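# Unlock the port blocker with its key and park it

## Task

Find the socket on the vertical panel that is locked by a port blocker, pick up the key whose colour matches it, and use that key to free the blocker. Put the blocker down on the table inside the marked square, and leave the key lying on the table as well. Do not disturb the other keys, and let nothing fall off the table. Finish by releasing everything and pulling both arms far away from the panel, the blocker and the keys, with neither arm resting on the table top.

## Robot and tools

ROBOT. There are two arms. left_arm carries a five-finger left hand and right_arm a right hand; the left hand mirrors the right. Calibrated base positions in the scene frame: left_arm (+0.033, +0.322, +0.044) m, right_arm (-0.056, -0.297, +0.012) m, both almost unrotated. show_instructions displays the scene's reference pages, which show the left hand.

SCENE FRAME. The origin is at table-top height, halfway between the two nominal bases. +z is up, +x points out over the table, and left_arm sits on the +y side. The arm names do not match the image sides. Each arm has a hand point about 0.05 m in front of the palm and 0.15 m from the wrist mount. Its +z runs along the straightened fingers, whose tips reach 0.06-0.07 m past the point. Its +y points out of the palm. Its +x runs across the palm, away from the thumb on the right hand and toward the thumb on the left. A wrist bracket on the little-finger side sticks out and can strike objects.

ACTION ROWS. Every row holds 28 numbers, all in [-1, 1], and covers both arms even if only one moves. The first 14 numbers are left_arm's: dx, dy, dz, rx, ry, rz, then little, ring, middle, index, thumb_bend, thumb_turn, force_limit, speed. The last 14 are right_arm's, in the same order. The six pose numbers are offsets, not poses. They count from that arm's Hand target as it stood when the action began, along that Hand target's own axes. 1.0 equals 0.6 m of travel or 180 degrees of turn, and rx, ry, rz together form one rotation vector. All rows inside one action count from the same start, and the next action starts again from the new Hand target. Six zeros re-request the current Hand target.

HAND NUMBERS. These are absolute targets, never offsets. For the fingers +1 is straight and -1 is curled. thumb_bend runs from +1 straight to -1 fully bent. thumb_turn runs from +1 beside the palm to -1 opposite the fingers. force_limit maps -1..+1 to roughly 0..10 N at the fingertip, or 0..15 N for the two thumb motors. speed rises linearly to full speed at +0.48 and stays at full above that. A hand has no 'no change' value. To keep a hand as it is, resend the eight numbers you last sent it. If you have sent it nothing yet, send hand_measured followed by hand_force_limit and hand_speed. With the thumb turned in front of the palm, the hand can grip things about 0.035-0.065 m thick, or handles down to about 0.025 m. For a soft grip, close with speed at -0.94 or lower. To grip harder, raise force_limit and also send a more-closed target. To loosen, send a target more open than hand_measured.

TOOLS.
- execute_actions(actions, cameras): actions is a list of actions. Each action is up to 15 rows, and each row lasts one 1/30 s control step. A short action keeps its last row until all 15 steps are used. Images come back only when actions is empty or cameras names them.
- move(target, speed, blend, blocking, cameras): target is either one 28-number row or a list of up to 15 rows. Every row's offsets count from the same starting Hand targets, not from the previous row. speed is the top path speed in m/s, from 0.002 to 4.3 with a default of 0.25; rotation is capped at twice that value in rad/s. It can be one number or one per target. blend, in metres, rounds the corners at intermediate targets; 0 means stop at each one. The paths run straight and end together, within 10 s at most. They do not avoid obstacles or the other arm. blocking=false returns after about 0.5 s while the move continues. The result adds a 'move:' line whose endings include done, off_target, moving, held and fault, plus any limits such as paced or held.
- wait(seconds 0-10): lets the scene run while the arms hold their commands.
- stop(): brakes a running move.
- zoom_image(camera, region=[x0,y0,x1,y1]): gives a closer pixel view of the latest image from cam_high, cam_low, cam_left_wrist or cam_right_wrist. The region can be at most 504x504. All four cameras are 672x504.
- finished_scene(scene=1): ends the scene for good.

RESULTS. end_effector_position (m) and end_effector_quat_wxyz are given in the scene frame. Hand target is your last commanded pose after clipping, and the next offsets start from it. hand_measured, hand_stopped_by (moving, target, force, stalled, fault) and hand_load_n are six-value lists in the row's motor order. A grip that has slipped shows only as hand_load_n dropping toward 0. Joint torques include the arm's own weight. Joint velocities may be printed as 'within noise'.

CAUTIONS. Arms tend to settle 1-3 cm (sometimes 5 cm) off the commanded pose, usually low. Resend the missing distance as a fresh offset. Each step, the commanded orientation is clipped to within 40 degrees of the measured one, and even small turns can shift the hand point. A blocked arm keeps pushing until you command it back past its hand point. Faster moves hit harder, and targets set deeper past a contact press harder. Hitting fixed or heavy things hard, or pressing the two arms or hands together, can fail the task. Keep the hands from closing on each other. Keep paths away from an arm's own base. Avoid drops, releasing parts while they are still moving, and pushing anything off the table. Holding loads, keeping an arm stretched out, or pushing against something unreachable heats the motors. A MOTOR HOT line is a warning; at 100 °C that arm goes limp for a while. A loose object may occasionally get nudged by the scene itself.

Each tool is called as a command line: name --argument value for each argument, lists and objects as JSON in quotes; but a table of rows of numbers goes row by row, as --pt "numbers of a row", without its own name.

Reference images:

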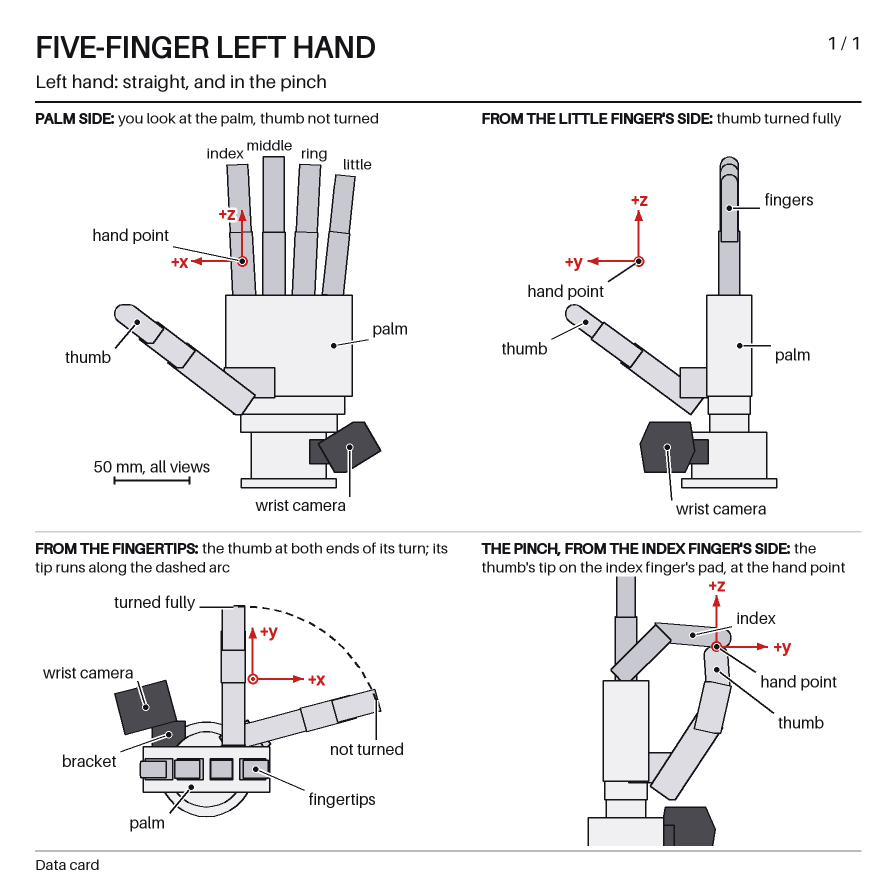

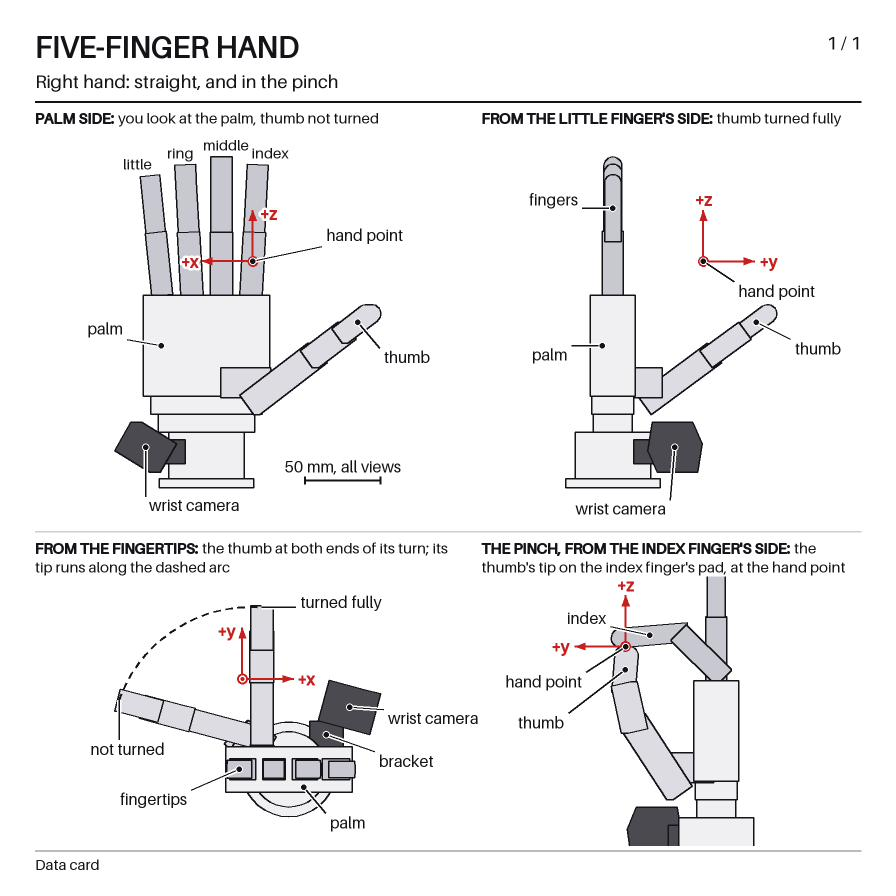

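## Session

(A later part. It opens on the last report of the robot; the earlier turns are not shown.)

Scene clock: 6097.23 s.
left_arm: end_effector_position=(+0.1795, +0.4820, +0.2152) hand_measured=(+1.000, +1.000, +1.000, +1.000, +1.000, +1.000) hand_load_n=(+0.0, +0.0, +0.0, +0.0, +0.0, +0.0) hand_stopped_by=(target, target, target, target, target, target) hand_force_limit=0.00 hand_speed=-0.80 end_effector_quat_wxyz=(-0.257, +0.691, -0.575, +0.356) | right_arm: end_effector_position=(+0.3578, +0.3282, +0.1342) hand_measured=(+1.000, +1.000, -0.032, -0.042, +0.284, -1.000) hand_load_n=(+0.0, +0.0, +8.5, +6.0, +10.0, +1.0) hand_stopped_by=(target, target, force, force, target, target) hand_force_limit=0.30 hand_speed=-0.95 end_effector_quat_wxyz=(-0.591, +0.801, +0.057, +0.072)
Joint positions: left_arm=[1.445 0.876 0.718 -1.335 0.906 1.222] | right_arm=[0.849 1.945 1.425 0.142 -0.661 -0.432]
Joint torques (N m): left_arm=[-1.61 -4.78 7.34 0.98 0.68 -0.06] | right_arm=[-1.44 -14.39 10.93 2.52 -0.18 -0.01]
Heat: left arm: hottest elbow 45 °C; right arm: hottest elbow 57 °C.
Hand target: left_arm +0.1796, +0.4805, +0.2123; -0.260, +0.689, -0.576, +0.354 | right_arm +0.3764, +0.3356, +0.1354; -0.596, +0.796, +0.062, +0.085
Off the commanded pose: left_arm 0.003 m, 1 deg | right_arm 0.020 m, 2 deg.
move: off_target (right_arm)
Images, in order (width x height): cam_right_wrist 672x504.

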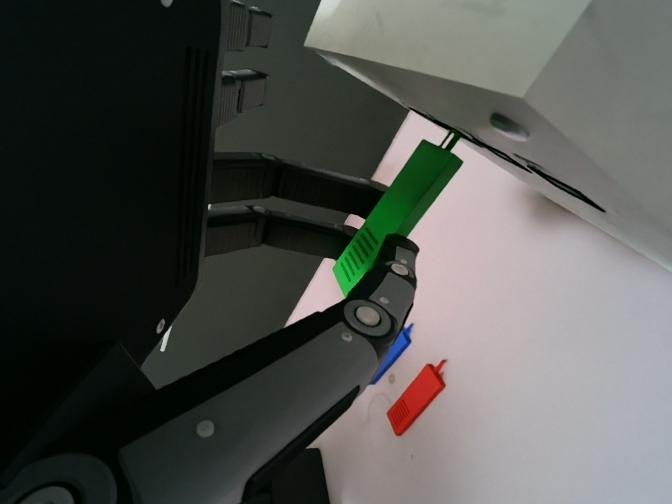

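move --target '[0,0,0,0,0,0,1,1,1,1,1,1,0.0,-0.8,0.0033,0.0007,0.0002,0.0109,0.0022,0.0007,1,1,-0.4,-0.4,0.28,-1,0.3,-0.95]' --speed 0.02

move --target '[0,0,0,0,0,0,1,1,1,1,1,1,0.0,-0.8,0.0033,0.0007,0.0002,-0.0109,-0.0022,-0.0007,1,1,-0.4,-0.4,0.28,-1,0.3,-0.95]' --speed 0.02

move --target '[0,0,0,0,0,0,1,1,1,1,1,1,0.0,-0.8,0,0,0,-0.0109,-0.0022,-0.0007,1,1,-0.4,-0.4,0.28,-1,0.3,-0.95]' --speed 0.02 --cameras '["cam_right_wrist"]'

zoom_image --camera "cam_right_wrist" --region '[425, 90, 485, 150]'

Scene clock: 6107.77 s.
left_arm: end_effector_position=(+0.1795, +0.4820, +0.2152) hand_measured=(+1.000, +1.000, +1.000, +1.000, +1.000, +1.000) hand_load_n=(+0.0, +0.0, +0.0, +0.0, +0.0, -0.5) hand_stopped_by=(target, target, target, target, target, target) hand_force_limit=0.00 hand_speed=-0.80 end_effector_quat_wxyz=(-0.257, +0.691, -0.575, +0.356) | right_arm: end_effector_position=(+0.3601, +0.3298, +0.1357) hand_measured=(+1.000, +1.000, -0.032, -0.042, +0.284, -1.000) hand_load_n=(+0.0, +0.0, +4.5, +9.0, +11.0, +5.0) hand_stopped_by=(target, target, force, force, target, target) hand_force_limit=0.30 hand_speed=-0.95 end_effector_quat_wxyz=(-0.602, +0.794, +0.058, +0.068)
Joint positions: left_arm=[1.445 0.876 0.718 -1.335 0.906 1.222] | right_arm=[0.842 1.954 1.425 0.179 -0.682 -0.411]
Joint torques (N m): left_arm=[-1.55 -4.66 7.32 0.96 0.69 -0.06] | right_arm=[-1.49 -14.68 9.7 3.58 0.13 0.02]
Heat: left arm: hottest elbow 45 °C; right arm: hottest elbow 58 °C.
Hand target: left_arm +0.1796, +0.4805, +0.2123; -0.260, +0.689, -0.576, +0.354 | right_arm +0.3786, +0.3356, +0.1352; -0.610, +0.786, +0.061, +0.087
Off the commanded pose: left_arm 0.003 m, 1 deg | right_arm 0.019 m, 3 deg.
move: off_target (right_arm)

Scene clock: 6109.10 s.
left_arm: end_effector_position=(+0.1795, +0.4820, +0.2152) hand_measured=(+1.000, +1.000, +1.000, +1.000, +1.000, +1.000) hand_load_n=(+0.0, +0.0, +0.0, +0.0, +0.0, +0.0) hand_stopped_by=(target, target, target, target, target, target) hand_force_limit=0.00 hand_speed=-0.80 end_effector_quat_wxyz=(-0.257, +0.691, -0.575, +0.356) | right_arm: end_effector_position=(+0.3601, +0.3288, +0.1343) hand_measured=(+1.000, +1.000, -0.032, -0.042, +0.284, -1.000) hand_load_n=(+0.0, -0.5, +7.0, +7.5, +10.0, +3.0) hand_stopped_by=(target, target, force, force, target, target) hand_force_limit=0.30 hand_speed=-0.95 end_effector_quat_wxyz=(-0.597, +0.797, +0.056, +0.066)
Joint positions: left_arm=[1.445 0.876 0.718 -1.335 0.906 1.222] | right_arm=[0.842 1.954 1.43 0.159 -0.68 -0.416]
Joint torques (N m): left_arm=[-1.38 -4.78 7.28 1.01 0.69 -0.06] | right_arm=[-1.26 -14.62 11.33 1.59 0.45 -0.19]
Heat: left arm: hottest elbow 45 °C; right arm: hottest elbow 58 °C.
Hand target: left_arm +0.1796, +0.4805, +0.2123; -0.260, +0.689, -0.576, +0.354 | right_arm +0.3806, +0.3357, +0.1354; -0.596, +0.796, +0.062, +0.086
Off the commanded pose: left_arm 0.003 m, 1 deg | right_arm 0.022 m, 2 deg.
move: off_target (right_arm)

Scene clock: 6110.43 s.
left_arm: end_effector_position=(+0.1795, +0.4820, +0.2152) hand_measured=(+1.000, +1.000, +1.000, +1.000, +1.000, +1.000) hand_load_n=(+0.0, +0.0, +0.0, -0.5, +0.0, -0.5) hand_stopped_by=(target, target, target, target, target, target) hand_force_limit=0.00 hand_speed=-0.80 end_effector_quat_wxyz=(-0.257, +0.691, -0.575, +0.356) | right_arm: end_effector_position=(+0.3603, +0.3291, +0.1342) hand_measured=(+1.000, +1.000, -0.032, -0.042, +0.284, -1.000) hand_load_n=(+0.0, +0.0, +7.0, +7.5, +10.0, +2.5) hand_stopped_by=(target, target, force, force, target, target) hand_force_limit=0.30 hand_speed=-0.95 end_effector_quat_wxyz=(-0.584, +0.807, +0.057, +0.064)
Joint positions: left_arm=[1.445 0.876 0.718 -1.335 0.906 1.222] | right_arm=[0.846 1.954 1.455 0.093 -0.669 -0.44]
Joint torques (N m): left_arm=[-1.55 -4.78 7.3 0.98 0.68 -0.07] | right_arm=[-1.2 -14.92 11.33 1.51 0.58 -0.21]
Heat: left arm: hottest elbow 45 °C; right arm: hottest elbow 58 °C.
Hand target: left_arm +0.1796, +0.4805, +0.2123; -0.260, +0.689, -0.576, +0.354 | right_arm +0.3805, +0.3358, +0.1354; -0.582, +0.806, +0.064, +0.085
Off the commanded pose: left_arm 0.003 m, 1 deg | right_arm 0.021 m, 3 deg.
move: off_target (right_arm)
Images, in order (width x height): cam_right_wrist 672x504.

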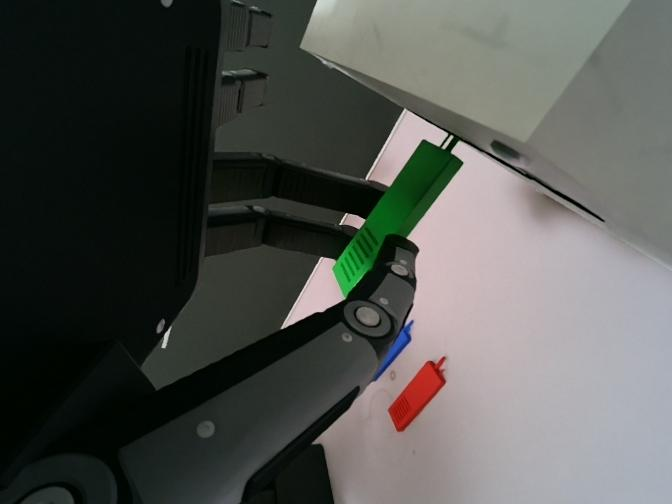

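Scaled by 8.400 from the camera's 672x504 image, which has a finer 960x720 frame.

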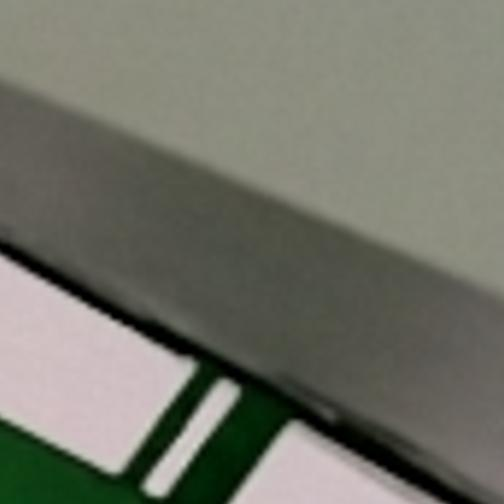

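move --target '[0,0,0,0,0,0,1,1,1,1,1,1,0.0,-0.8,0.0016,0.0003,0.0001,0.0163,0.0033,0.001,1,1,-0.4,-0.4,0.28,-1,0.3,-0.95]' --speed 0.02

move --target '[0,0,0,0,0,0,1,1,1,1,1,1,0.0,-0.8,0.0016,0.0003,0.0001,-0.0218,-0.0044,-0.0014,1,1,-0.4,-0.4,0.28,-1,0.3,-0.95]' --speed 0.02

move --target '[0,0,0,0,0,0,1,1,1,1,1,1,0.0,-0.8,0.0016,0.0003,0.0001,0.0218,0.0044,0.0014,1,1,-0.4,-0.4,0.28,-1,0.3,-0.95]' --speed 0.02

move --target '[0,0,0,0,0,0,1,1,1,1,1,1,0.0,-0.8,0,0,0,-0.0163,-0.0033,-0.0010,1,1,-0.4,-0.4,0.28,-1,0.3,-0.95]' --speed 0.02 --cameras '["cam_right_wrist"]'

zoom_image --camera "cam_right_wrist" --region '[425, 95, 485, 155]'

Scene clock: 6122.73 s.
left_arm: end_effector_position=(+0.1795, +0.4820, +0.2152) hand_measured=(+1.000, +1.000, +1.000, +1.000, +1.000, +1.000) hand_load_n=(+0.0, +0.0, -0.5, +0.0, +0.0, -0.5) hand_stopped_by=(target, target, target, target, target, target) hand_force_limit=0.00 hand_speed=-0.80 end_effector_quat_wxyz=(-0.257, +0.691, -0.575, +0.356) | right_arm: end_effector_position=(+0.3611, +0.3312, +0.1379) hand_measured=(+1.000, +1.000, -0.032, -0.042, +0.284, -1.000) hand_load_n=(+0.0, +0.0, +3.0, +11.0, +11.5, +7.0) hand_stopped_by=(target, target, force, force, target, target) hand_force_limit=0.30 hand_speed=-0.95 end_effector_quat_wxyz=(-0.594, +0.801, +0.052, +0.058)
Joint positions: left_arm=[1.445 0.876 0.718 -1.335 0.906 1.222] | right_arm=[0.842 1.958 1.455 0.123 -0.684 -0.411]
Joint torques (N m): left_arm=[-1.49 -4.78 7.32 0.99 0.68 -0.07] | right_arm=[-1.55 -15.03 9.03 4.26 0.31 -0.14]
Heat: left arm: hottest elbow 45 °C; right arm: hottest elbow 57 °C.
Hand target: left_arm +0.1796, +0.4805, +0.2123; -0.260, +0.689, -0.576, +0.354 | right_arm +0.3816, +0.3356, +0.1355; -0.603, +0.791, +0.061, +0.086
Off the commanded pose: left_arm 0.003 m, 1 deg | right_arm 0.021 m, 4 deg.
move: off_target (right_arm)

Scene clock: 6124.90 s.
left_arm: end_effector_position=(+0.1795, +0.4820, +0.2152) hand_measured=(+1.000, +1.000, +1.000, +1.000, +1.000, +1.000) hand_load_n=(+0.0, -0.5, +0.0, +0.0, +0.0, +0.0) hand_stopped_by=(target, target, target, target, target, target) hand_force_limit=0.00 hand_speed=-0.80 end_effector_quat_wxyz=(-0.257, +0.691, -0.575, +0.356) | right_arm: end_effector_position=(+0.3603, +0.3293, +0.1326) hand_measured=(+1.000, +1.000, -0.032, -0.042, +0.284, -1.000) hand_load_n=(+0.0, +0.0, +7.0, +8.5, +10.0, +3.0) hand_stopped_by=(target, target, force, force, target, target) hand_force_limit=0.30 hand_speed=-0.95 end_effector_quat_wxyz=(-0.576, +0.813, +0.056, +0.060)
Joint positions: left_arm=[1.445 0.876 0.718 -1.335 0.906 1.222] | right_arm=[0.847 1.958 1.471 0.055 -0.666 -0.45]
Joint torques (N m): left_arm=[-1.61 -4.66 7.3 0.96 0.69 -0.06] | right_arm=[-1.32 -15.15 11.41 1.7 0.67 -0.24]
Heat: left arm: hottest elbow 45 °C; right arm: hottest elbow 57 °C.
Hand target: left_arm +0.1796, +0.4805, +0.2123; -0.260, +0.689, -0.576, +0.354 | right_arm +0.3825, +0.3358, +0.1355; -0.575, +0.811, +0.064, +0.084
Off the commanded pose: left_arm 0.003 m, 1 deg | right_arm 0.023 m, 3 deg.
move: off_target (right_arm)

Scene clock: 6127.10 s.
left_arm: end_effector_position=(+0.1795, +0.4820, +0.2152) hand_measured=(+1.000, +1.000, +1.000, +1.000, +1.000, +1.000) hand_load_n=(+0.0, +0.0, +0.0, +0.0, +0.0, -0.5) hand_stopped_by=(target, target, target, target, target, target) hand_force_limit=0.00 hand_speed=-0.80 end_effector_quat_wxyz=(-0.257, +0.691, -0.575, +0.356) | right_arm: end_effector_position=(+0.3613, +0.3314, +0.1374) hand_measured=(+1.000, +1.000, -0.032, -0.042, +0.284, -1.000) hand_load_n=(+0.0, +0.0, +2.5, +11.0, +12.0, +7.5) hand_stopped_by=(target, target, force, force, target, target) hand_force_limit=0.30 hand_speed=-0.95 end_effector_quat_wxyz=(-0.593, +0.802, +0.051, +0.056)
Joint positions: left_arm=[1.445 0.876 0.718 -1.335 0.906 1.222] | right_arm=[0.841 1.961 1.459 0.116 -0.687 -0.409]
Joint torques (N m): left_arm=[-1.38 -4.6 7.31 1.03 0.69 -0.06] | right_arm=[-1.73 -15.03 9.07 4.3 0.37 -0.17]
Heat: left arm: hottest elbow 45 °C; right arm: hottest elbow 57 °C.
Hand target: left_arm +0.1796, +0.4805, +0.2123; -0.260, +0.689, -0.576, +0.354 | right_arm +0.3836, +0.3356, +0.1355; -0.603, +0.791, +0.061, +0.086
Off the commanded pose: left_arm 0.003 m, 1 deg | right_arm 0.023 m, 4 deg.
move: off_target (right_arm)

Scene clock: 6128.90 s.
left_arm: end_effector_position=(+0.1795, +0.4820, +0.2152) hand_measured=(+1.000, +1.000, +1.000, +1.000, +1.000, +1.000) hand_load_n=(+0.0, +0.0, +0.0, +0.0, +0.5, +0.0) hand_stopped_by=(target, target, target, target, target, target) hand_force_limit=0.00 hand_speed=-0.80 end_effector_quat_wxyz=(-0.257, +0.691, -0.575, +0.356) | right_arm: end_effector_position=(+0.3604, +0.3290, +0.1309) hand_measured=(+1.000, +1.000, -0.032, -0.042, +0.284, -1.000) hand_load_n=(+0.0, +0.0, +7.0, +8.5, +10.0, +3.0) hand_stopped_by=(target, target, force, force, target, target) hand_force_limit=0.30 hand_speed=-0.95 end_effector_quat_wxyz=(-0.582, +0.809, +0.055, +0.059)
Joint positions: left_arm=[1.445 0.876 0.718 -1.335 0.906 1.222] | right_arm=[0.844 1.961 1.459 0.087 -0.675 -0.437]
Joint torques (N m): left_arm=[-1.55 -4.66 7.31 0.99 0.69 -0.07] | right_arm=[-1.44 -15.21 11.47 1.68 0.68 -0.27]
Heat: left arm: hottest elbow 45 °C; right arm: hottest elbow 57 °C.
Hand target: left_arm +0.1796, +0.4805, +0.2123; -0.260, +0.689, -0.576, +0.354 | right_arm +0.3836, +0.3356, +0.1355; -0.582, +0.806, +0.064, +0.085
Off the commanded pose: left_arm 0.003 m, 1 deg | right_arm 0.025 m, 3 deg.
move: off_target (right_arm)
Images, in order (width x height): cam_right_wrist 672x504.

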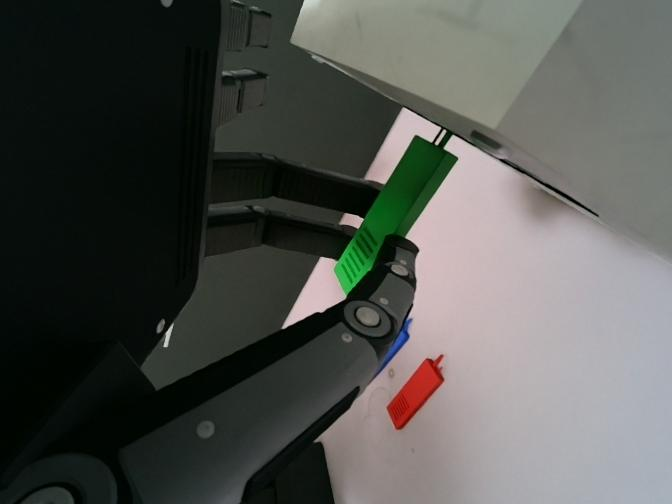

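Scaled by 8.400 from the camera's 672x504 image, which has a finer 960x720 frame.

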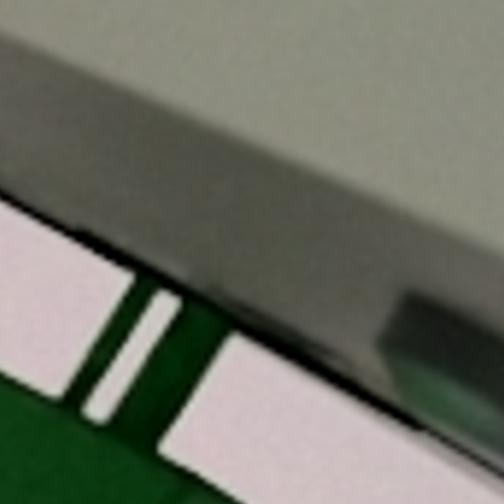

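move --target '[0,0,0,0,0,0,1,1,1,1,1,1,0.0,-0.8,0.0018,-0.0076,-0.0028,0,0,0,1,1,-0.4,-0.4,0.28,-1,0.3,-0.95]' --speed 0.02

move --target '[0,0,0,0,0,0,1,1,1,1,1,1,0.0,-0.8,0,0,0,0.0109,0.0022,0.0007,1,1,-0.4,-0.4,0.28,-1,0.3,-0.95]' --speed 0.02

move --target '[0,0,0,0,0,0,1,1,1,1,1,1,0.0,-0.8,0.0016,0.0003,0.0001,-0.0163,-0.0033,-0.0010,1,1,-0.4,-0.4,0.28,-1,0.3,-0.95]' --speed 0.02 --cameras '["cam_right_wrist"]'

zoom_image --camera "cam_right_wrist" --region '[425, 95, 485, 155]'

Scene clock: 6139.20 s.
left_arm: end_effector_position=(+0.1795, +0.4820, +0.2152) hand_measured=(+1.000, +1.000, +1.000, +1.000, +1.000, +1.000) hand_load_n=(+0.0, +0.0, +0.0, -0.5, +0.0, -0.5) hand_stopped_by=(target, target, target, target, target, target) hand_force_limit=0.00 hand_speed=-0.80 end_effector_quat_wxyz=(-0.257, +0.691, -0.575, +0.356) | right_arm: end_effector_position=(+0.3603, +0.3289, +0.1311) hand_measured=(+1.000, +1.000, -0.032, -0.042, +0.284, -1.000) hand_load_n=(+0.0, -0.5, +7.5, +7.5, +10.0, +2.5) hand_stopped_by=(target, target, force, force, target, target) hand_force_limit=0.30 hand_speed=-0.95 end_effector_quat_wxyz=(-0.580, +0.810, +0.055, +0.058)
Joint positions: left_arm=[1.445 0.876 0.718 -1.335 0.906 1.222] | right_arm=[0.845 1.961 1.464 0.075 -0.674 -0.439]
Joint torques (N m): left_arm=[-1.44 -4.72 7.34 0.99 0.68 -0.08] | right_arm=[-1.44 -15.68 11.48 1.69 0.65 -0.26]
Heat: left arm: hottest elbow 45 °C; right arm: hottest elbow 59 °C.
Hand target: left_arm +0.1796, +0.4805, +0.2123; -0.260, +0.689, -0.576, +0.354 | right_arm +0.3835, +0.3356, +0.1405; -0.582, +0.806, +0.064, +0.085
Off the commanded pose: left_arm 0.003 m, 1 deg | right_arm 0.026 m, 3 deg.
move: off_target (right_arm)

Scene clock: 6140.43 s.
left_arm: end_effector_position=(+0.1795, +0.4820, +0.2152) hand_measured=(+1.000, +1.000, +1.000, +1.000, +1.000, +1.000) hand_load_n=(+0.0, -0.5, -0.5, +0.0, +0.0, +0.0) hand_stopped_by=(target, target, target, target, target, target) hand_force_limit=0.00 hand_speed=-0.80 end_effector_quat_wxyz=(-0.257, +0.691, -0.575, +0.356) | right_arm: end_effector_position=(+0.3604, +0.3302, +0.1333) hand_measured=(+1.000, +1.000, -0.032, -0.042, +0.284, -1.000) hand_load_n=(+0.0, +0.0, +5.0, +8.5, +11.5, +4.5) hand_stopped_by=(target, target, force, force, target, target) hand_force_limit=0.30 hand_speed=-0.95 end_effector_quat_wxyz=(-0.584, +0.808, +0.056, +0.058)
Joint positions: left_arm=[1.445 0.876 0.718 -1.335 0.906 1.222] | right_arm=[0.845 1.961 1.464 0.086 -0.678 -0.435]
Joint torques (N m): left_arm=[-1.49 -4.6 7.28 1.01 0.69 -0.07] | right_arm=[-1.85 -15.56 9.83 3.89 0.2 -0.03]
Heat: left arm: hottest elbow 45 °C; right arm: hottest elbow 59 °C.
Hand target: left_arm +0.1796, +0.4805, +0.2123; -0.260, +0.689, -0.576, +0.354 | right_arm +0.3835, +0.3356, +0.1405; -0.596, +0.796, +0.062, +0.086
Off the commanded pose: left_arm 0.003 m, 1 deg | right_arm 0.025 m, 4 deg.
move: off_target (right_arm)

Scene clock: 6142.17 s.
left_arm: end_effector_position=(+0.1795, +0.4820, +0.2152) hand_measured=(+1.000, +1.000, +1.000, +1.000, +1.000, +1.000) hand_load_n=(+0.0, +0.0, +0.0, +0.0, +0.0, -0.5) hand_stopped_by=(target, target, target, target, target, target) hand_force_limit=0.00 hand_speed=-0.80 end_effector_quat_wxyz=(-0.257, +0.691, -0.575, +0.356) | right_arm: end_effector_position=(+0.3605, +0.3289, +0.1315) hand_measured=(+1.000, +1.000, -0.032, -0.042, +0.284, -1.000) hand_load_n=(+0.0, +0.0, +7.5, +7.5, +10.0, +2.0) hand_stopped_by=(target, target, force, force, target, target) hand_force_limit=0.30 hand_speed=-0.95 end_effector_quat_wxyz=(-0.573, +0.816, +0.055, +0.057)
Joint positions: left_arm=[1.445 0.876 0.718 -1.335 0.906 1.222] | right_arm=[0.847 1.961 1.478 0.041 -0.668 -0.451]
Joint torques (N m): left_arm=[-1.55 -4.72 7.31 1.02 0.69 -0.07] | right_arm=[-1.49 -15.56 11.63 1.69 0.62 -0.25]
Heat: left arm: hottest elbow 45 °C; right arm: hottest elbow 59 °C.
Hand target: left_arm +0.1796, +0.4805, +0.2123; -0.260, +0.689, -0.576, +0.354 | right_arm +0.3846, +0.3355, +0.1406; -0.575, +0.811, +0.064, +0.084
Off the commanded pose: left_arm 0.003 m, 1 deg | right_arm 0.027 m, 3 deg.
move: off_target (right_arm)
Images, in order (width x height): cam_right_wrist 672x504.

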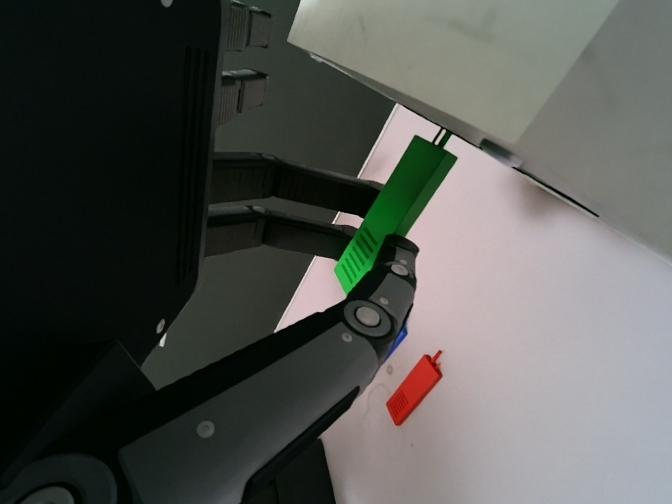

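Scaled by 8.400 from the camera's 672x504 image, which has a finer 960x720 frame.

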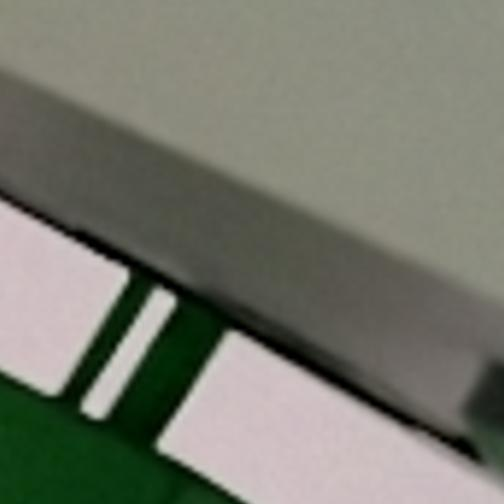

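move --target '[0,0,0,0,0,0,1,1,1,1,1,1,0.0,-0.8,0.0014,-0.0061,-0.0023,0.0163,0.0033,0.0010,1,1,-0.4,-0.4,0.28,-1,0.3,-0.95]' --speed 0.02

move --target '[0,0,0,0,0,0,1,1,1,1,1,1,0.0,-0.8,0.0,0.0,0.0,-0.0163,-0.0033,-0.0010,1,1,-0.4,-0.4,0.28,-1,0.3,-0.95]' --speed 0.02 --cameras '["cam_right_wrist"]'

zoom_image --camera "cam_right_wrist" --region '[425, 95, 485, 155]'

Scene clock: 6151.30 s.
left_arm: end_effector_position=(+0.1795, +0.4820, +0.2152) hand_measured=(+1.000, +1.000, +1.000, +1.000, +1.000, +1.000) hand_load_n=(+0.0, +0.0, +0.0, +0.0, +0.0, +0.0) hand_stopped_by=(target, target, target, target, target, target) hand_force_limit=0.00 hand_speed=-0.80 end_effector_quat_wxyz=(-0.257, +0.691, -0.575, +0.356) | right_arm: end_effector_position=(+0.3609, +0.3311, +0.1368) hand_measured=(+1.000, +1.000, -0.032, -0.042, +0.284, -1.000) hand_load_n=(+0.0, +0.0, +4.0, +9.5, +12.5, +5.5) hand_stopped_by=(target, target, force, force, target, target) hand_force_limit=0.30 hand_speed=-0.95 end_effector_quat_wxyz=(-0.582, +0.810, +0.052, +0.054)
Joint positions: left_arm=[1.445 0.876 0.718 -1.335 0.906 1.222] | right_arm=[0.844 1.961 1.478 0.065 -0.679 -0.428]
Joint torques (N m): left_arm=[-1.38 -4.48 7.31 0.98 0.68 -0.06] | right_arm=[-1.9 -15.97 9.37 4.3 0.21 -0.1]
Heat: left arm: hottest elbow 45 °C; right arm: hottest elbow 58 °C.
Hand target: left_arm +0.1796, +0.4805, +0.2123; -0.260, +0.689, -0.576, +0.354 | right_arm +0.3844, +0.3355, +0.1446; -0.596, +0.796, +0.062, +0.086
Off the commanded pose: left_arm 0.003 m, 1 deg | right_arm 0.025 m, 4 deg.
move: off_target (right_arm)

Scene clock: 6153.03 s.
left_arm: end_effector_position=(+0.1795, +0.4820, +0.2152) hand_measured=(+1.000, +1.000, +1.000, +1.000, +1.000, +1.000) hand_load_n=(+0.0, +0.0, -0.5, +0.0, -0.5, +0.0) hand_stopped_by=(target, target, target, target, target, target) hand_force_limit=0.00 hand_speed=-0.80 end_effector_quat_wxyz=(-0.257, +0.691, -0.575, +0.356) | right_arm: end_effector_position=(+0.3605, +0.3292, +0.1327) hand_measured=(+1.000, +1.000, -0.032, -0.042, +0.284, -1.000) hand_load_n=(+0.0, +0.0, +7.0, +7.5, +10.0, +3.0) hand_stopped_by=(target, target, force, force, target, target) hand_force_limit=0.30 hand_speed=-0.95 end_effector_quat_wxyz=(-0.572, +0.816, +0.054, +0.055)
Joint positions: left_arm=[1.445 0.876 0.718 -1.335 0.906 1.222] | right_arm=[0.847 1.961 1.483 0.032 -0.669 -0.45]
Joint torques (N m): left_arm=[-1.49 -4.66 7.3 0.94 0.68 -0.06] | right_arm=[-1.49 -15.97 11.55 1.78 0.65 -0.28]
Heat: left arm: hottest elbow 45 °C; right arm: hottest elbow 58 °C.
Hand target: left_arm +0.1796, +0.4805, +0.2123; -0.260, +0.689, -0.576, +0.354 | right_arm +0.3845, +0.3355, +0.1444; -0.575, +0.811, +0.064, +0.084
Off the commanded pose: left_arm 0.003 m, 1 deg | right_arm 0.028 m, 4 deg.
move: off_target (right_arm)
Images, in order (width x height): cam_right_wrist 672x504.

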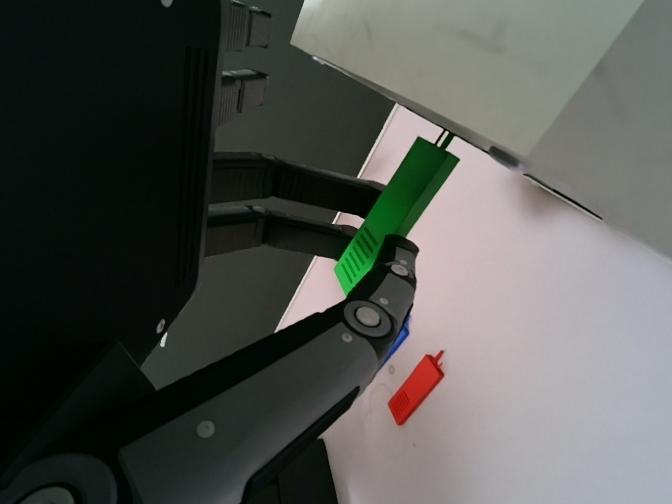

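Scaled by 8.400 from the camera's 672x504 image, which has a finer 960x720 frame.

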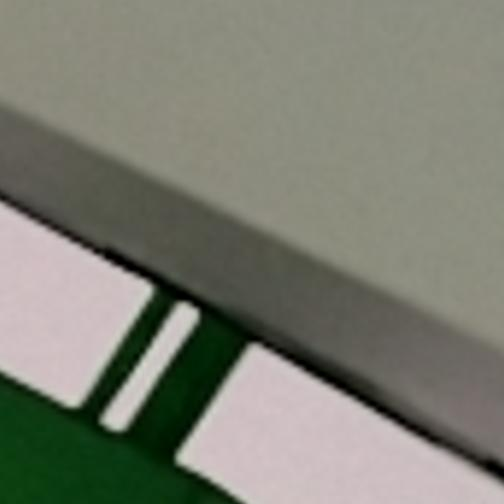

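move --target '[0,0,0,0,0,0,1,1,1,1,1,1,0.0,-0.8,0.0011,-0.0046,-0.0017,0.0163,0.0033,0.0010,1,1,-0.4,-0.4,0.28,-1,0.3,-0.95]' --speed 0.02

move --target '[0,0,0,0,0,0,1,1,1,1,1,1,0.0,-0.8,0.0,0.0,0.0,-0.0163,-0.0033,-0.0010,1,1,-0.4,-0.4,0.28,-1,0.3,-0.95]' --speed 0.02

move --target '[0,0,0,0,0,0,1,1,1,1,1,1,0.0,-0.8,0.0007,-0.0031,-0.0011,0.0163,0.0033,0.0010,1,1,-0.4,-0.4,0.28,-1,0.3,-0.95]' --speed 0.02

move --target '[0,0,0,0,0,0,1,1,1,1,1,1,0.0,-0.8,0.0,0.0,0.0,-0.0163,-0.0033,-0.0010,1,1,-0.4,-0.4,0.28,-1,0.3,-0.95]' --speed 0.02 --cameras '["cam_right_wrist"]'

zoom_image --camera "cam_right_wrist" --region '[425, 95, 485, 155]'

Scene clock: 6164.90 s.
left_arm: end_effector_position=(+0.1795, +0.4820, +0.2152) hand_measured=(+1.000, +1.000, +1.000, +1.000, +1.000, +1.000) hand_load_n=(+0.0, +0.0, +0.0, +0.0, +0.0, +0.0) hand_stopped_by=(target, target, target, target, target, target) hand_force_limit=0.00 hand_speed=-0.80 end_effector_quat_wxyz=(-0.257, +0.691, -0.575, +0.356) | right_arm: end_effector_position=(+0.3613, +0.3312, +0.1381) hand_measured=(+1.000, +1.000, -0.032, -0.042, +0.284, -1.000) hand_load_n=(+0.0, +0.0, +3.5, +9.5, +12.5, +6.5) hand_stopped_by=(target, target, force, force, target, target) hand_force_limit=0.30 hand_speed=-0.95 end_effector_quat_wxyz=(-0.581, +0.810, +0.051, +0.052)
Joint positions: left_arm=[1.445 0.876 0.718 -1.335 0.906 1.222] | right_arm=[0.844 1.96 1.483 0.056 -0.679 -0.427]
Joint torques (N m): left_arm=[-1.55 -4.6 7.35 0.98 0.69 -0.06] | right_arm=[-1.9 -16.21 9.24 4.3 0.2 -0.11]
Heat: left arm: hottest elbow 45 °C; right arm: hottest elbow 58 °C.
Hand target: left_arm +0.1796, +0.4805, +0.2123; -0.260, +0.689, -0.576, +0.354 | right_arm +0.3846, +0.3353, +0.1475; -0.596, +0.796, +0.062, +0.086
Off the commanded pose: left_arm 0.003 m, 1 deg | right_arm 0.025 m, 5 deg.
move: off_target (right_arm)

Scene clock: 6166.67 s.
left_arm: end_effector_position=(+0.1795, +0.4820, +0.2152) hand_measured=(+1.000, +1.000, +1.000, +1.000, +1.000, +1.000) hand_load_n=(+0.0, +0.0, -0.5, +0.0, +0.0, +0.0) hand_stopped_by=(target, target, target, target, target, target) hand_force_limit=0.00 hand_speed=-0.80 end_effector_quat_wxyz=(-0.257, +0.691, -0.575, +0.356) | right_arm: end_effector_position=(+0.3607, +0.3291, +0.1339) hand_measured=(+1.000, +1.000, -0.032, -0.042, +0.284, -1.000) hand_load_n=(+0.0, +0.0, +7.0, +7.5, +10.5, +2.5) hand_stopped_by=(target, target, force, force, target, target) hand_force_limit=0.30 hand_speed=-0.95 end_effector_quat_wxyz=(-0.572, +0.817, +0.054, +0.055)
Joint positions: left_arm=[1.445 0.876 0.718 -1.335 0.906 1.222] | right_arm=[0.847 1.96 1.486 0.026 -0.668 -0.451]
Joint torques (N m): left_arm=[-1.49 -4.72 7.28 0.98 0.68 -0.07] | right_arm=[-1.55 -16.15 11.58 1.81 0.61 -0.25]
Heat: left arm: hottest elbow 45 °C; right arm: hottest elbow 58 °C.
Hand target: left_arm +0.1796, +0.4805, +0.2123; -0.260, +0.689, -0.576, +0.354 | right_arm +0.3847, +0.3354, +0.1475; -0.575, +0.811, +0.064, +0.084
Off the commanded pose: left_arm 0.003 m, 1 deg | right_arm 0.028 m, 4 deg.
move: off_target (right_arm)

Scene clock: 6168.47 s.
left_arm: end_effector_position=(+0.1795, +0.4820, +0.2152) hand_measured=(+1.000, +1.000, +1.000, +1.000, +1.000, +1.000) hand_load_n=(+0.0, +0.0, +0.0, +0.0, +0.0, +0.0) hand_stopped_by=(target, target, target, target, target, target) hand_force_limit=0.00 hand_speed=-0.80 end_effector_quat_wxyz=(-0.257, +0.691, -0.575, +0.356) | right_arm: end_effector_position=(+0.3615, +0.3313, +0.1395) hand_measured=(+1.000, +1.000, -0.032, -0.042, +0.284, -1.000) hand_load_n=(+0.0, +0.0, +3.5, +9.5, +12.5, +6.0) hand_stopped_by=(target, target, force, force, target, target) hand_force_limit=0.30 hand_speed=-0.95 end_effector_quat_wxyz=(-0.581, +0.811, +0.050, +0.052)
Joint positions: left_arm=[1.445 0.876 0.718 -1.335 0.906 1.222] | right_arm=[0.844 1.959 1.486 0.05 -0.679 -0.427]
Joint torques (N m): left_arm=[-1.49 -4.78 7.34 0.98 0.69 -0.05] | right_arm=[-1.9 -16.32 9.18 4.31 0.18 -0.13]
Heat: left arm: hottest elbow 45 °C; right arm: hottest elbow 58 °C.
Hand target: left_arm +0.1796, +0.4805, +0.2123; -0.260, +0.689, -0.576, +0.354 | right_arm +0.3846, +0.3353, +0.1496; -0.596, +0.796, +0.062, +0.086
Off the commanded pose: left_arm 0.003 m, 1 deg | right_arm 0.026 m, 5 deg.
move: off_target (right_arm)

Scene clock: 6170.23 s.
left_arm: end_effector_position=(+0.1795, +0.4820, +0.2152) hand_measured=(+1.000, +1.000, +1.000, +1.000, +1.000, +1.000) hand_load_n=(-0.5, +0.0, -0.5, +0.0, +0.0, -0.5) hand_stopped_by=(target, target, target, target, target, target) hand_force_limit=0.00 hand_speed=-0.80 end_effector_quat_wxyz=(-0.257, +0.691, -0.575, +0.356) | right_arm: end_effector_position=(+0.3608, +0.3292, +0.1348) hand_measured=(+1.000, +1.000, -0.032, -0.042, +0.284, -1.000) hand_load_n=(+0.0, +0.0, +7.0, +7.5, +10.0, +3.0) hand_stopped_by=(target, target, force, force, target, target) hand_force_limit=0.30 hand_speed=-0.95 end_effector_quat_wxyz=(-0.571, +0.817, +0.054, +0.055)
Joint positions: left_arm=[1.445 0.876 0.718 -1.335 0.906 1.222] | right_arm=[0.847 1.959 1.488 0.021 -0.667 -0.451]
Joint torques (N m): left_arm=[-1.55 -4.66 7.3 0.99 0.69 -0.07] | right_arm=[-1.55 -16.32 11.56 1.74 0.61 -0.25]
Heat: left arm: hottest elbow 45 °C; right arm: hottest elbow 58 °C.
Hand target: left_arm +0.1796, +0.4805, +0.2123; -0.260, +0.689, -0.576, +0.354 | right_arm +0.3847, +0.3353, +0.1494; -0.575, +0.811, +0.064, +0.084
Off the commanded pose: left_arm 0.003 m, 1 deg | right_arm 0.029 m, 4 deg.
move: off_target (right_arm)
Images, in order (width x height): cam_right_wrist 672x504.

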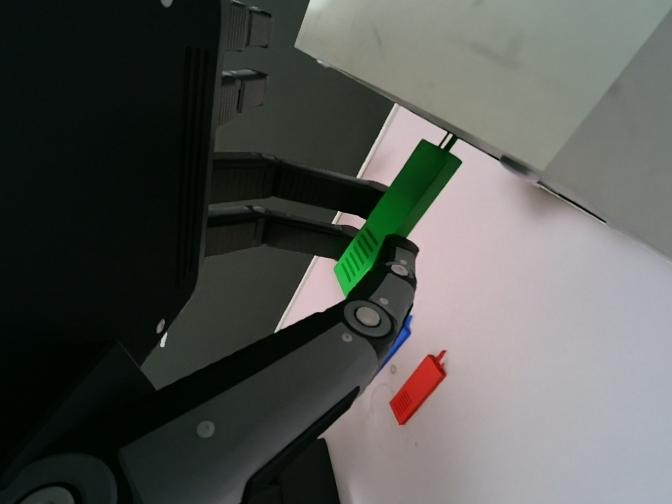

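Scaled by 8.400 from the camera's 672x504 image, which has a finer 960x720 frame.

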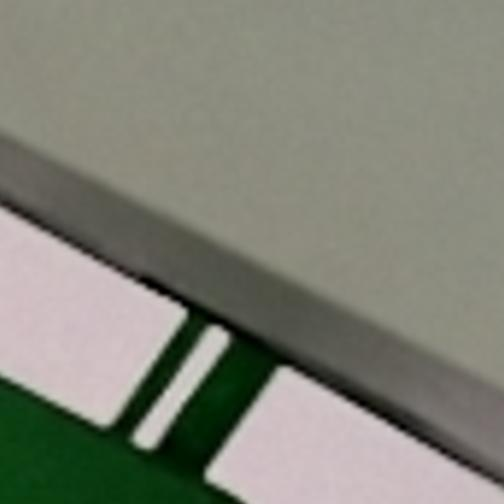

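move --target '[0,0,0,0,0,0,1,1,1,1,1,1,0.0,-0.8,0,-0.0014,0.0048,0.0163,0.0033,0.0010,1,1,-0.4,-0.4,0.28,-1,0.3,-0.95]' --speed 0.02

move --target '[0,0,0,0,0,0,1,1,1,1,1,1,0.0,-0.8,0.0,0.0,0.0,-0.0163,-0.0033,-0.0010,1,1,-0.4,-0.4,0.28,-1,0.3,-0.95]' --speed 0.02

move --target '[0,0,0,0,0,0,1,1,1,1,1,1,0.0,-0.8,0.0,-0.0014,0.0048,0.0163,0.0033,0.0010,1,1,-0.4,-0.4,0.28,-1,0.3,-0.95]' --speed 0.02

move --target '[0,0,0,0,0,0,1,1,1,1,1,1,0.0,-0.8,0.0,0.0,0.0,-0.0218,-0.0044,-0.0014,1,1,-0.4,-0.4,0.28,-1,0.3,-0.95]' --speed 0.02 --cameras '["cam_right_wrist"]'

zoom_image --camera "cam_right_wrist" --region '[425, 95, 485, 155]'

Scene clock: 6186.87 s.
left_arm: end_effector_position=(+0.1795, +0.4820, +0.2152) hand_measured=(+1.000, +1.000, +1.000, +1.000, +1.000, +1.000) hand_load_n=(+0.0, +0.0, +0.0, +0.0, +0.0, +0.0) hand_stopped_by=(target, target, target, target, target, target) hand_force_limit=0.00 hand_speed=-0.80 end_effector_quat_wxyz=(-0.257, +0.691, -0.575, +0.356) | right_arm: end_effector_position=(+0.3614, +0.3320, +0.1401) hand_measured=(+1.000, +1.000, -0.032, -0.042, +0.284, -1.000) hand_load_n=(+0.0, +0.0, +3.0, +10.0, +12.5, +6.5) hand_stopped_by=(target, target, force, force, target, target) hand_force_limit=0.30 hand_speed=-0.95 end_effector_quat_wxyz=(-0.580, +0.811, +0.049, +0.052)
Joint positions: left_arm=[1.445 0.876 0.718 -1.335 0.906 1.222] | right_arm=[0.845 1.959 1.488 0.048 -0.675 -0.424]
Joint torques (N m): left_arm=[-1.49 -4.78 7.31 0.98 0.69 -0.06] | right_arm=[-1.67 -15.91 9.55 4.44 0.18 -0.14]
Heat: left arm: hottest elbow 45 °C; right arm: hottest elbow 59 °C.
Hand target: left_arm +0.1796, +0.4805, +0.2123; -0.260, +0.689, -0.576, +0.354 | right_arm +0.3845, +0.3384, +0.1492; -0.596, +0.796, +0.062, +0.086
Off the commanded pose: left_arm 0.003 m, 1 deg | right_arm 0.026 m, 5 deg.
move: off_target (right_arm)

Scene clock: 6188.63 s.
left_arm: end_effector_position=(+0.1795, +0.4820, +0.2152) hand_measured=(+1.000, +1.000, +1.000, +1.000, +1.000, +1.000) hand_load_n=(+0.0, +0.0, +0.0, +0.0, +0.0, -0.5) hand_stopped_by=(target, target, target, target, target, target) hand_force_limit=0.00 hand_speed=-0.80 end_effector_quat_wxyz=(-0.257, +0.691, -0.575, +0.356) | right_arm: end_effector_position=(+0.3607, +0.3300, +0.1355) hand_measured=(+1.000, +1.000, -0.032, -0.042, +0.284, -1.000) hand_load_n=(+0.0, +0.0, +6.0, +8.0, +10.5, +3.5) hand_stopped_by=(target, target, force, force, target, target) hand_force_limit=0.30 hand_speed=-0.95 end_effector_quat_wxyz=(-0.571, +0.818, +0.051, +0.054)
Joint positions: left_arm=[1.445 0.876 0.718 -1.335 0.906 1.222] | right_arm=[0.848 1.959 1.491 0.017 -0.664 -0.447]
Joint torques (N m): left_arm=[-1.49 -4.6 7.32 0.96 0.68 -0.06] | right_arm=[-1.32 -15.97 11.89 1.85 0.58 -0.27]
Heat: left arm: hottest elbow 45 °C; right arm: hottest elbow 59 °C.
Hand target: left_arm +0.1796, +0.4805, +0.2123; -0.260, +0.689, -0.576, +0.354 | right_arm +0.3845, +0.3384, +0.1492; -0.575, +0.811, +0.064, +0.084
Off the commanded pose: left_arm 0.003 m, 1 deg | right_arm 0.029 m, 4 deg.
move: off_target (right_arm)

Scene clock: 6190.43 s.
left_arm: end_effector_position=(+0.1795, +0.4820, +0.2152) hand_measured=(+1.000, +1.000, +1.000, +1.000, +1.000, +1.000) hand_load_n=(+0.0, +0.0, +0.0, +0.0, +0.0, -0.5) hand_stopped_by=(target, target, target, target, target, target) hand_force_limit=0.00 hand_speed=-0.80 end_effector_quat_wxyz=(-0.257, +0.691, -0.575, +0.356) | right_arm: end_effector_position=(+0.3614, +0.3326, +0.1403) hand_measured=(+1.000, +1.000, -0.032, -0.042, +0.284, -1.000) hand_load_n=(+0.0, +0.0, +2.0, +11.0, +12.5, +8.0) hand_stopped_by=(target, target, force, force, target, target) hand_force_limit=0.30 hand_speed=-0.95 end_effector_quat_wxyz=(-0.580, +0.812, +0.046, +0.051)
Joint positions: left_arm=[1.445 0.876 0.718 -1.335 0.906 1.222] | right_arm=[0.846 1.96 1.491 0.044 -0.673 -0.42]
Joint torques (N m): left_arm=[-1.55 -4.72 7.32 0.98 0.68 -0.07] | right_arm=[-1.44 -15.74 9.84 4.49 0.2 -0.15]
Heat: left arm: hottest elbow 45 °C; right arm: hottest elbow 59 °C.
Hand target: left_arm +0.1796, +0.4805, +0.2123; -0.260, +0.689, -0.576, +0.354 | right_arm +0.3845, +0.3414, +0.1490; -0.596, +0.796, +0.062, +0.085
Off the commanded pose: left_arm 0.003 m, 1 deg | right_arm 0.026 m, 5 deg.
move: off_target (right_arm)

Scene clock: 6192.60 s.
left_arm: end_effector_position=(+0.1795, +0.4820, +0.2152) hand_measured=(+1.000, +1.000, +1.000, +1.000, +1.000, +1.000) hand_load_n=(+0.0, +0.0, +0.0, +0.0, +0.0, -0.5) hand_stopped_by=(target, target, target, target, target, target) hand_force_limit=0.00 hand_speed=-0.80 end_effector_quat_wxyz=(-0.257, +0.691, -0.575, +0.356) | right_arm: end_effector_position=(+0.3608, +0.3305, +0.1356) hand_measured=(+1.000, +1.000, -0.032, -0.042, +0.284, -1.000) hand_load_n=(+0.0, +0.0, +6.0, +8.0, +11.0, +3.5) hand_stopped_by=(target, target, force, force, target, target) hand_force_limit=0.30 hand_speed=-0.95 end_effector_quat_wxyz=(-0.562, +0.824, +0.050, +0.053)
Joint positions: left_arm=[1.445 0.876 0.718 -1.335 0.906 1.222] | right_arm=[0.851 1.96 1.508 -0.021 -0.653 -0.456]
Joint torques (N m): left_arm=[-1.49 -4.6 7.3 1.03 0.69 -0.06] | right_arm=[-1.14 -15.68 12.27 1.96 0.51 -0.31]
Heat: left arm: hottest elbow 45 °C; right arm: hottest elbow 60 °C.
Hand target: left_arm +0.1796, +0.4805, +0.2123; -0.260, +0.689, -0.576, +0.354 | right_arm +0.3846, +0.3413, +0.1491; -0.568, +0.816, +0.065, +0.083
Off the commanded pose: left_arm 0.003 m, 1 deg | right_arm 0.029 m, 4 deg.
move: off_target (right_arm)
Images, in order (width x height): cam_right_wrist 672x504.

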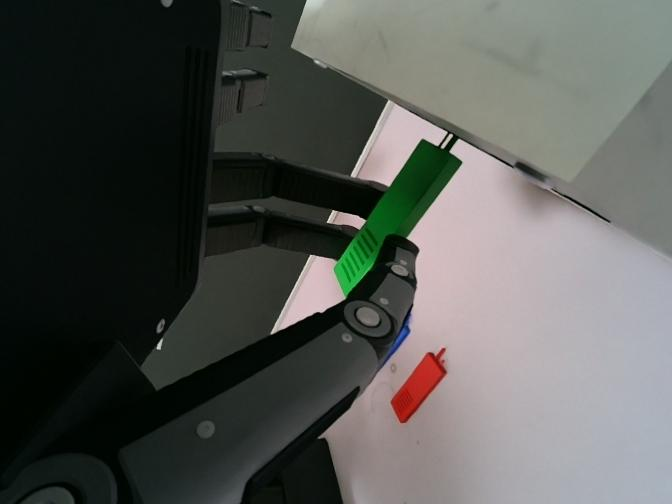

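Scaled by 8.400 from the camera's 672x504 image, which has a finer 960x720 frame.

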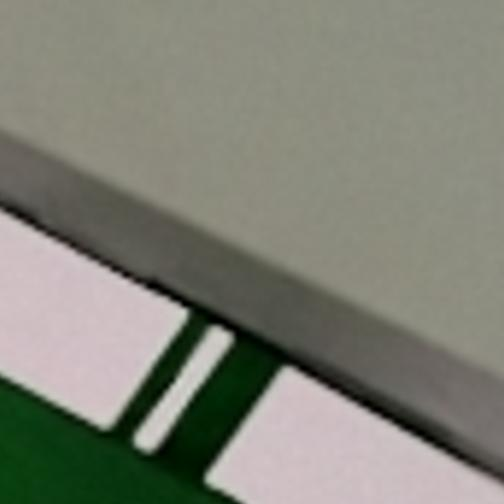

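move --pt "0 0 0 0 0 0 1 1 1 1 1 1 0.0 -0.8 -0.0583 -0.0058 -0.0013 0 0 0 1 1 -0.4 -0.4 0.28 -1 0.3 -0.95" --pt "0 0 0 0 0 0 1 1 1 1 1 1 0.0 -0.8 -0.1074 -0.0141 -0.0087 0.0217 0.0044 0.0014 1 1 -0.4 -0.4 0.28 -1 0.3 -0.95" --speed '[0.04,0.06]' --cameras '["cam_right_wrist"]'

zoom_image --camera "cam_right_wrist" --region '[425, 95, 485, 155]'

zoom_image --camera "cam_right_wrist" --region '[500, 10, 580, 70]'

Scene clock: 6233.03 s.
left_arm: end_effector_position=(+0.1795, +0.4820, +0.2152) hand_measured=(+1.000, +1.000, +1.000, +1.000, +1.000, +1.000) hand_load_n=(+0.0, +0.0, +0.0, +0.0, +0.0, -0.5) hand_stopped_by=(target, target, target, target, target, target) hand_force_limit=0.00 hand_speed=-0.80 end_effector_quat_wxyz=(-0.257, +0.691, -0.575, +0.356) | right_arm: end_effector_position=(+0.3226, +0.3363, +0.1357) hand_measured=(+1.000, +1.000, -0.032, -0.042, +0.284, -1.000) hand_load_n=(+0.0, +0.0, +8.0, +5.5, +11.0, +1.0) hand_stopped_by=(target, target, force, force, target, target) hand_force_limit=0.30 hand_speed=-0.95 end_effector_quat_wxyz=(-0.588, +0.802, +0.064, +0.083)
Joint positions: left_arm=[1.445 0.876 0.718 -1.335 0.906 1.222] | right_arm=[0.906 1.899 1.358 0.176 -0.596 -0.432]
Joint torques (N m): left_arm=[-1.49 -4.66 7.34 0.95 0.68 -0.07] | right_arm=[-0.03 -17.14 7.31 2.93 -0.07 0.29]
Heat: left arm: hottest elbow 45 °C; right arm: hottest elbow 64 °C.
Hand target: left_arm +0.1796, +0.4805, +0.2123; -0.260, +0.689, -0.576, +0.354 | right_arm +0.3195, +0.3387, +0.1452; -0.596, +0.796, +0.062, +0.086
Off the commanded pose: left_arm 0.003 m, 1 deg | right_arm 0.010 m, 1 deg.
move: done
Images, in order (width x height): cam_right_wrist 672x504.

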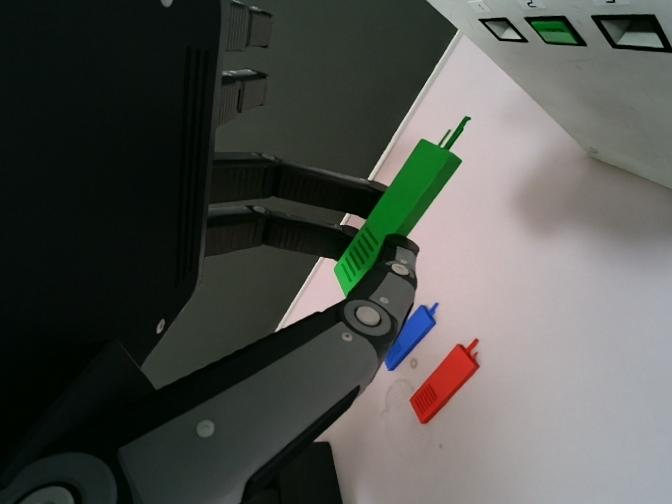

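Scaled by 8.400 from the camera's 672x504 image, which has a finer 960x720 frame.

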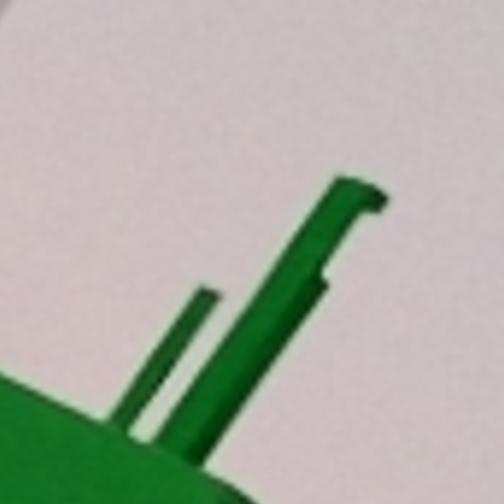

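Scaled by 6.300 from the camera's 672x504 image, which has a finer 960x720 frame.

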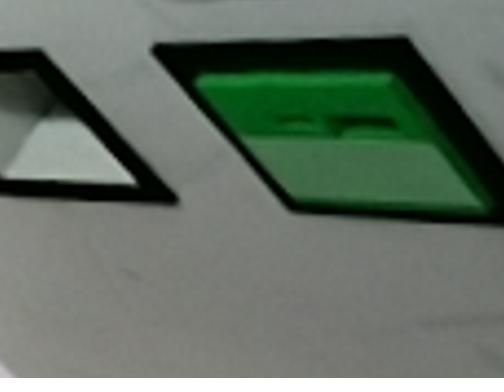

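move --pt "0 0 0 0 0 0 1 1 1 1 1 1 0.0 -0.8 0.0743 0.0150 0.0047 0 0 0 1 1 -0.4 -0.4 0.28 -1 0.3 -0.95" --pt "0 0 0 0 0 0 1 1 1 1 1 1 0.0 -0.8 0.0807 0.0171 0.0023 0 0 0 1 1 -0.4 -0.4 0.28 -1 0.3 -0.95" --speed 0.03 --cameras '["cam_right_wrist"]'

Scene clock: 6273.40 s.
left_arm: end_effector_position=(+0.1795, +0.4820, +0.2152) hand_measured=(+1.000, +1.000, +1.000, +1.000, +1.000, +1.000) hand_load_n=(+0.0, +0.0, +0.0, +0.0, +0.0, -0.5) hand_stopped_by=(target, target, target, target, target, target) hand_force_limit=0.00 hand_speed=-0.80 end_effector_quat_wxyz=(-0.257, +0.691, -0.575, +0.356) | right_arm: end_effector_position=(+0.3531, +0.3283, +0.1352) hand_measured=(+1.000, +1.000, -0.032, -0.042, +0.284, -1.000) hand_load_n=(+0.0, -0.5, +8.0, +5.5, +11.0, +1.0) hand_stopped_by=(target, target, force, force, target, target) hand_force_limit=0.30 hand_speed=-0.95 end_effector_quat_wxyz=(-0.591, +0.801, +0.057, +0.075)
Joint positions: left_arm=[1.445 0.876 0.718 -1.335 0.906 1.222] | right_arm=[0.856 1.935 1.411 0.15 -0.649 -0.431]
Joint torques (N m): left_arm=[-1.49 -4.72 7.28 1.01 0.68 -0.07] | right_arm=[-1.2 -15.09 11.51 1.73 -0.29 0.03]
Heat: left arm: hottest elbow 44 °C; right arm: hottest elbow 59 °C.
Hand target: left_arm +0.1796, +0.4805, +0.2123; -0.260, +0.689, -0.576, +0.354 | right_arm +0.3691, +0.3369, +0.1453; -0.596, +0.796, +0.062, +0.086
Off the commanded pose: left_arm 0.003 m, 1 deg | right_arm 0.021 m, 2 deg.
move: off_target (right_arm)
Images, in order (width x height): cam_right_wrist 672x504.

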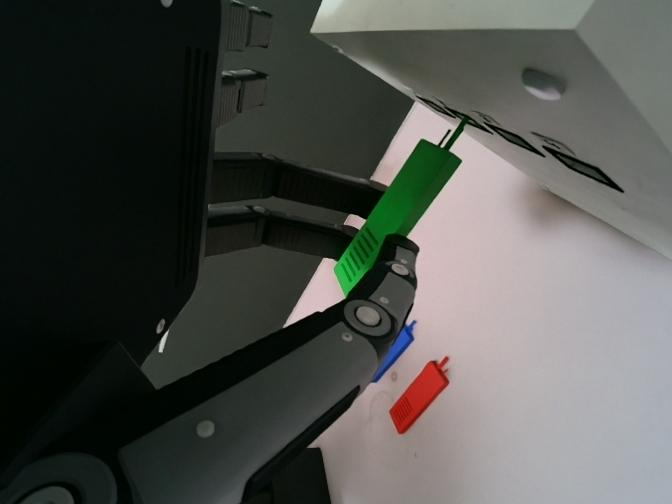

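zoom_image --camera "cam_right_wrist" --region '[425, 95, 485, 155]'

Scaled by 8.400 from the camera's 672x504 image, which has a finer 960x720 frame.

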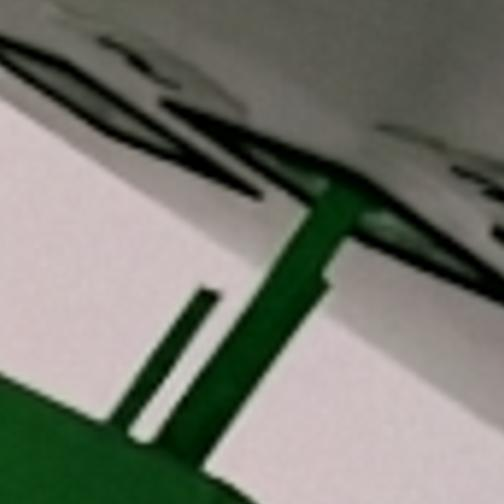

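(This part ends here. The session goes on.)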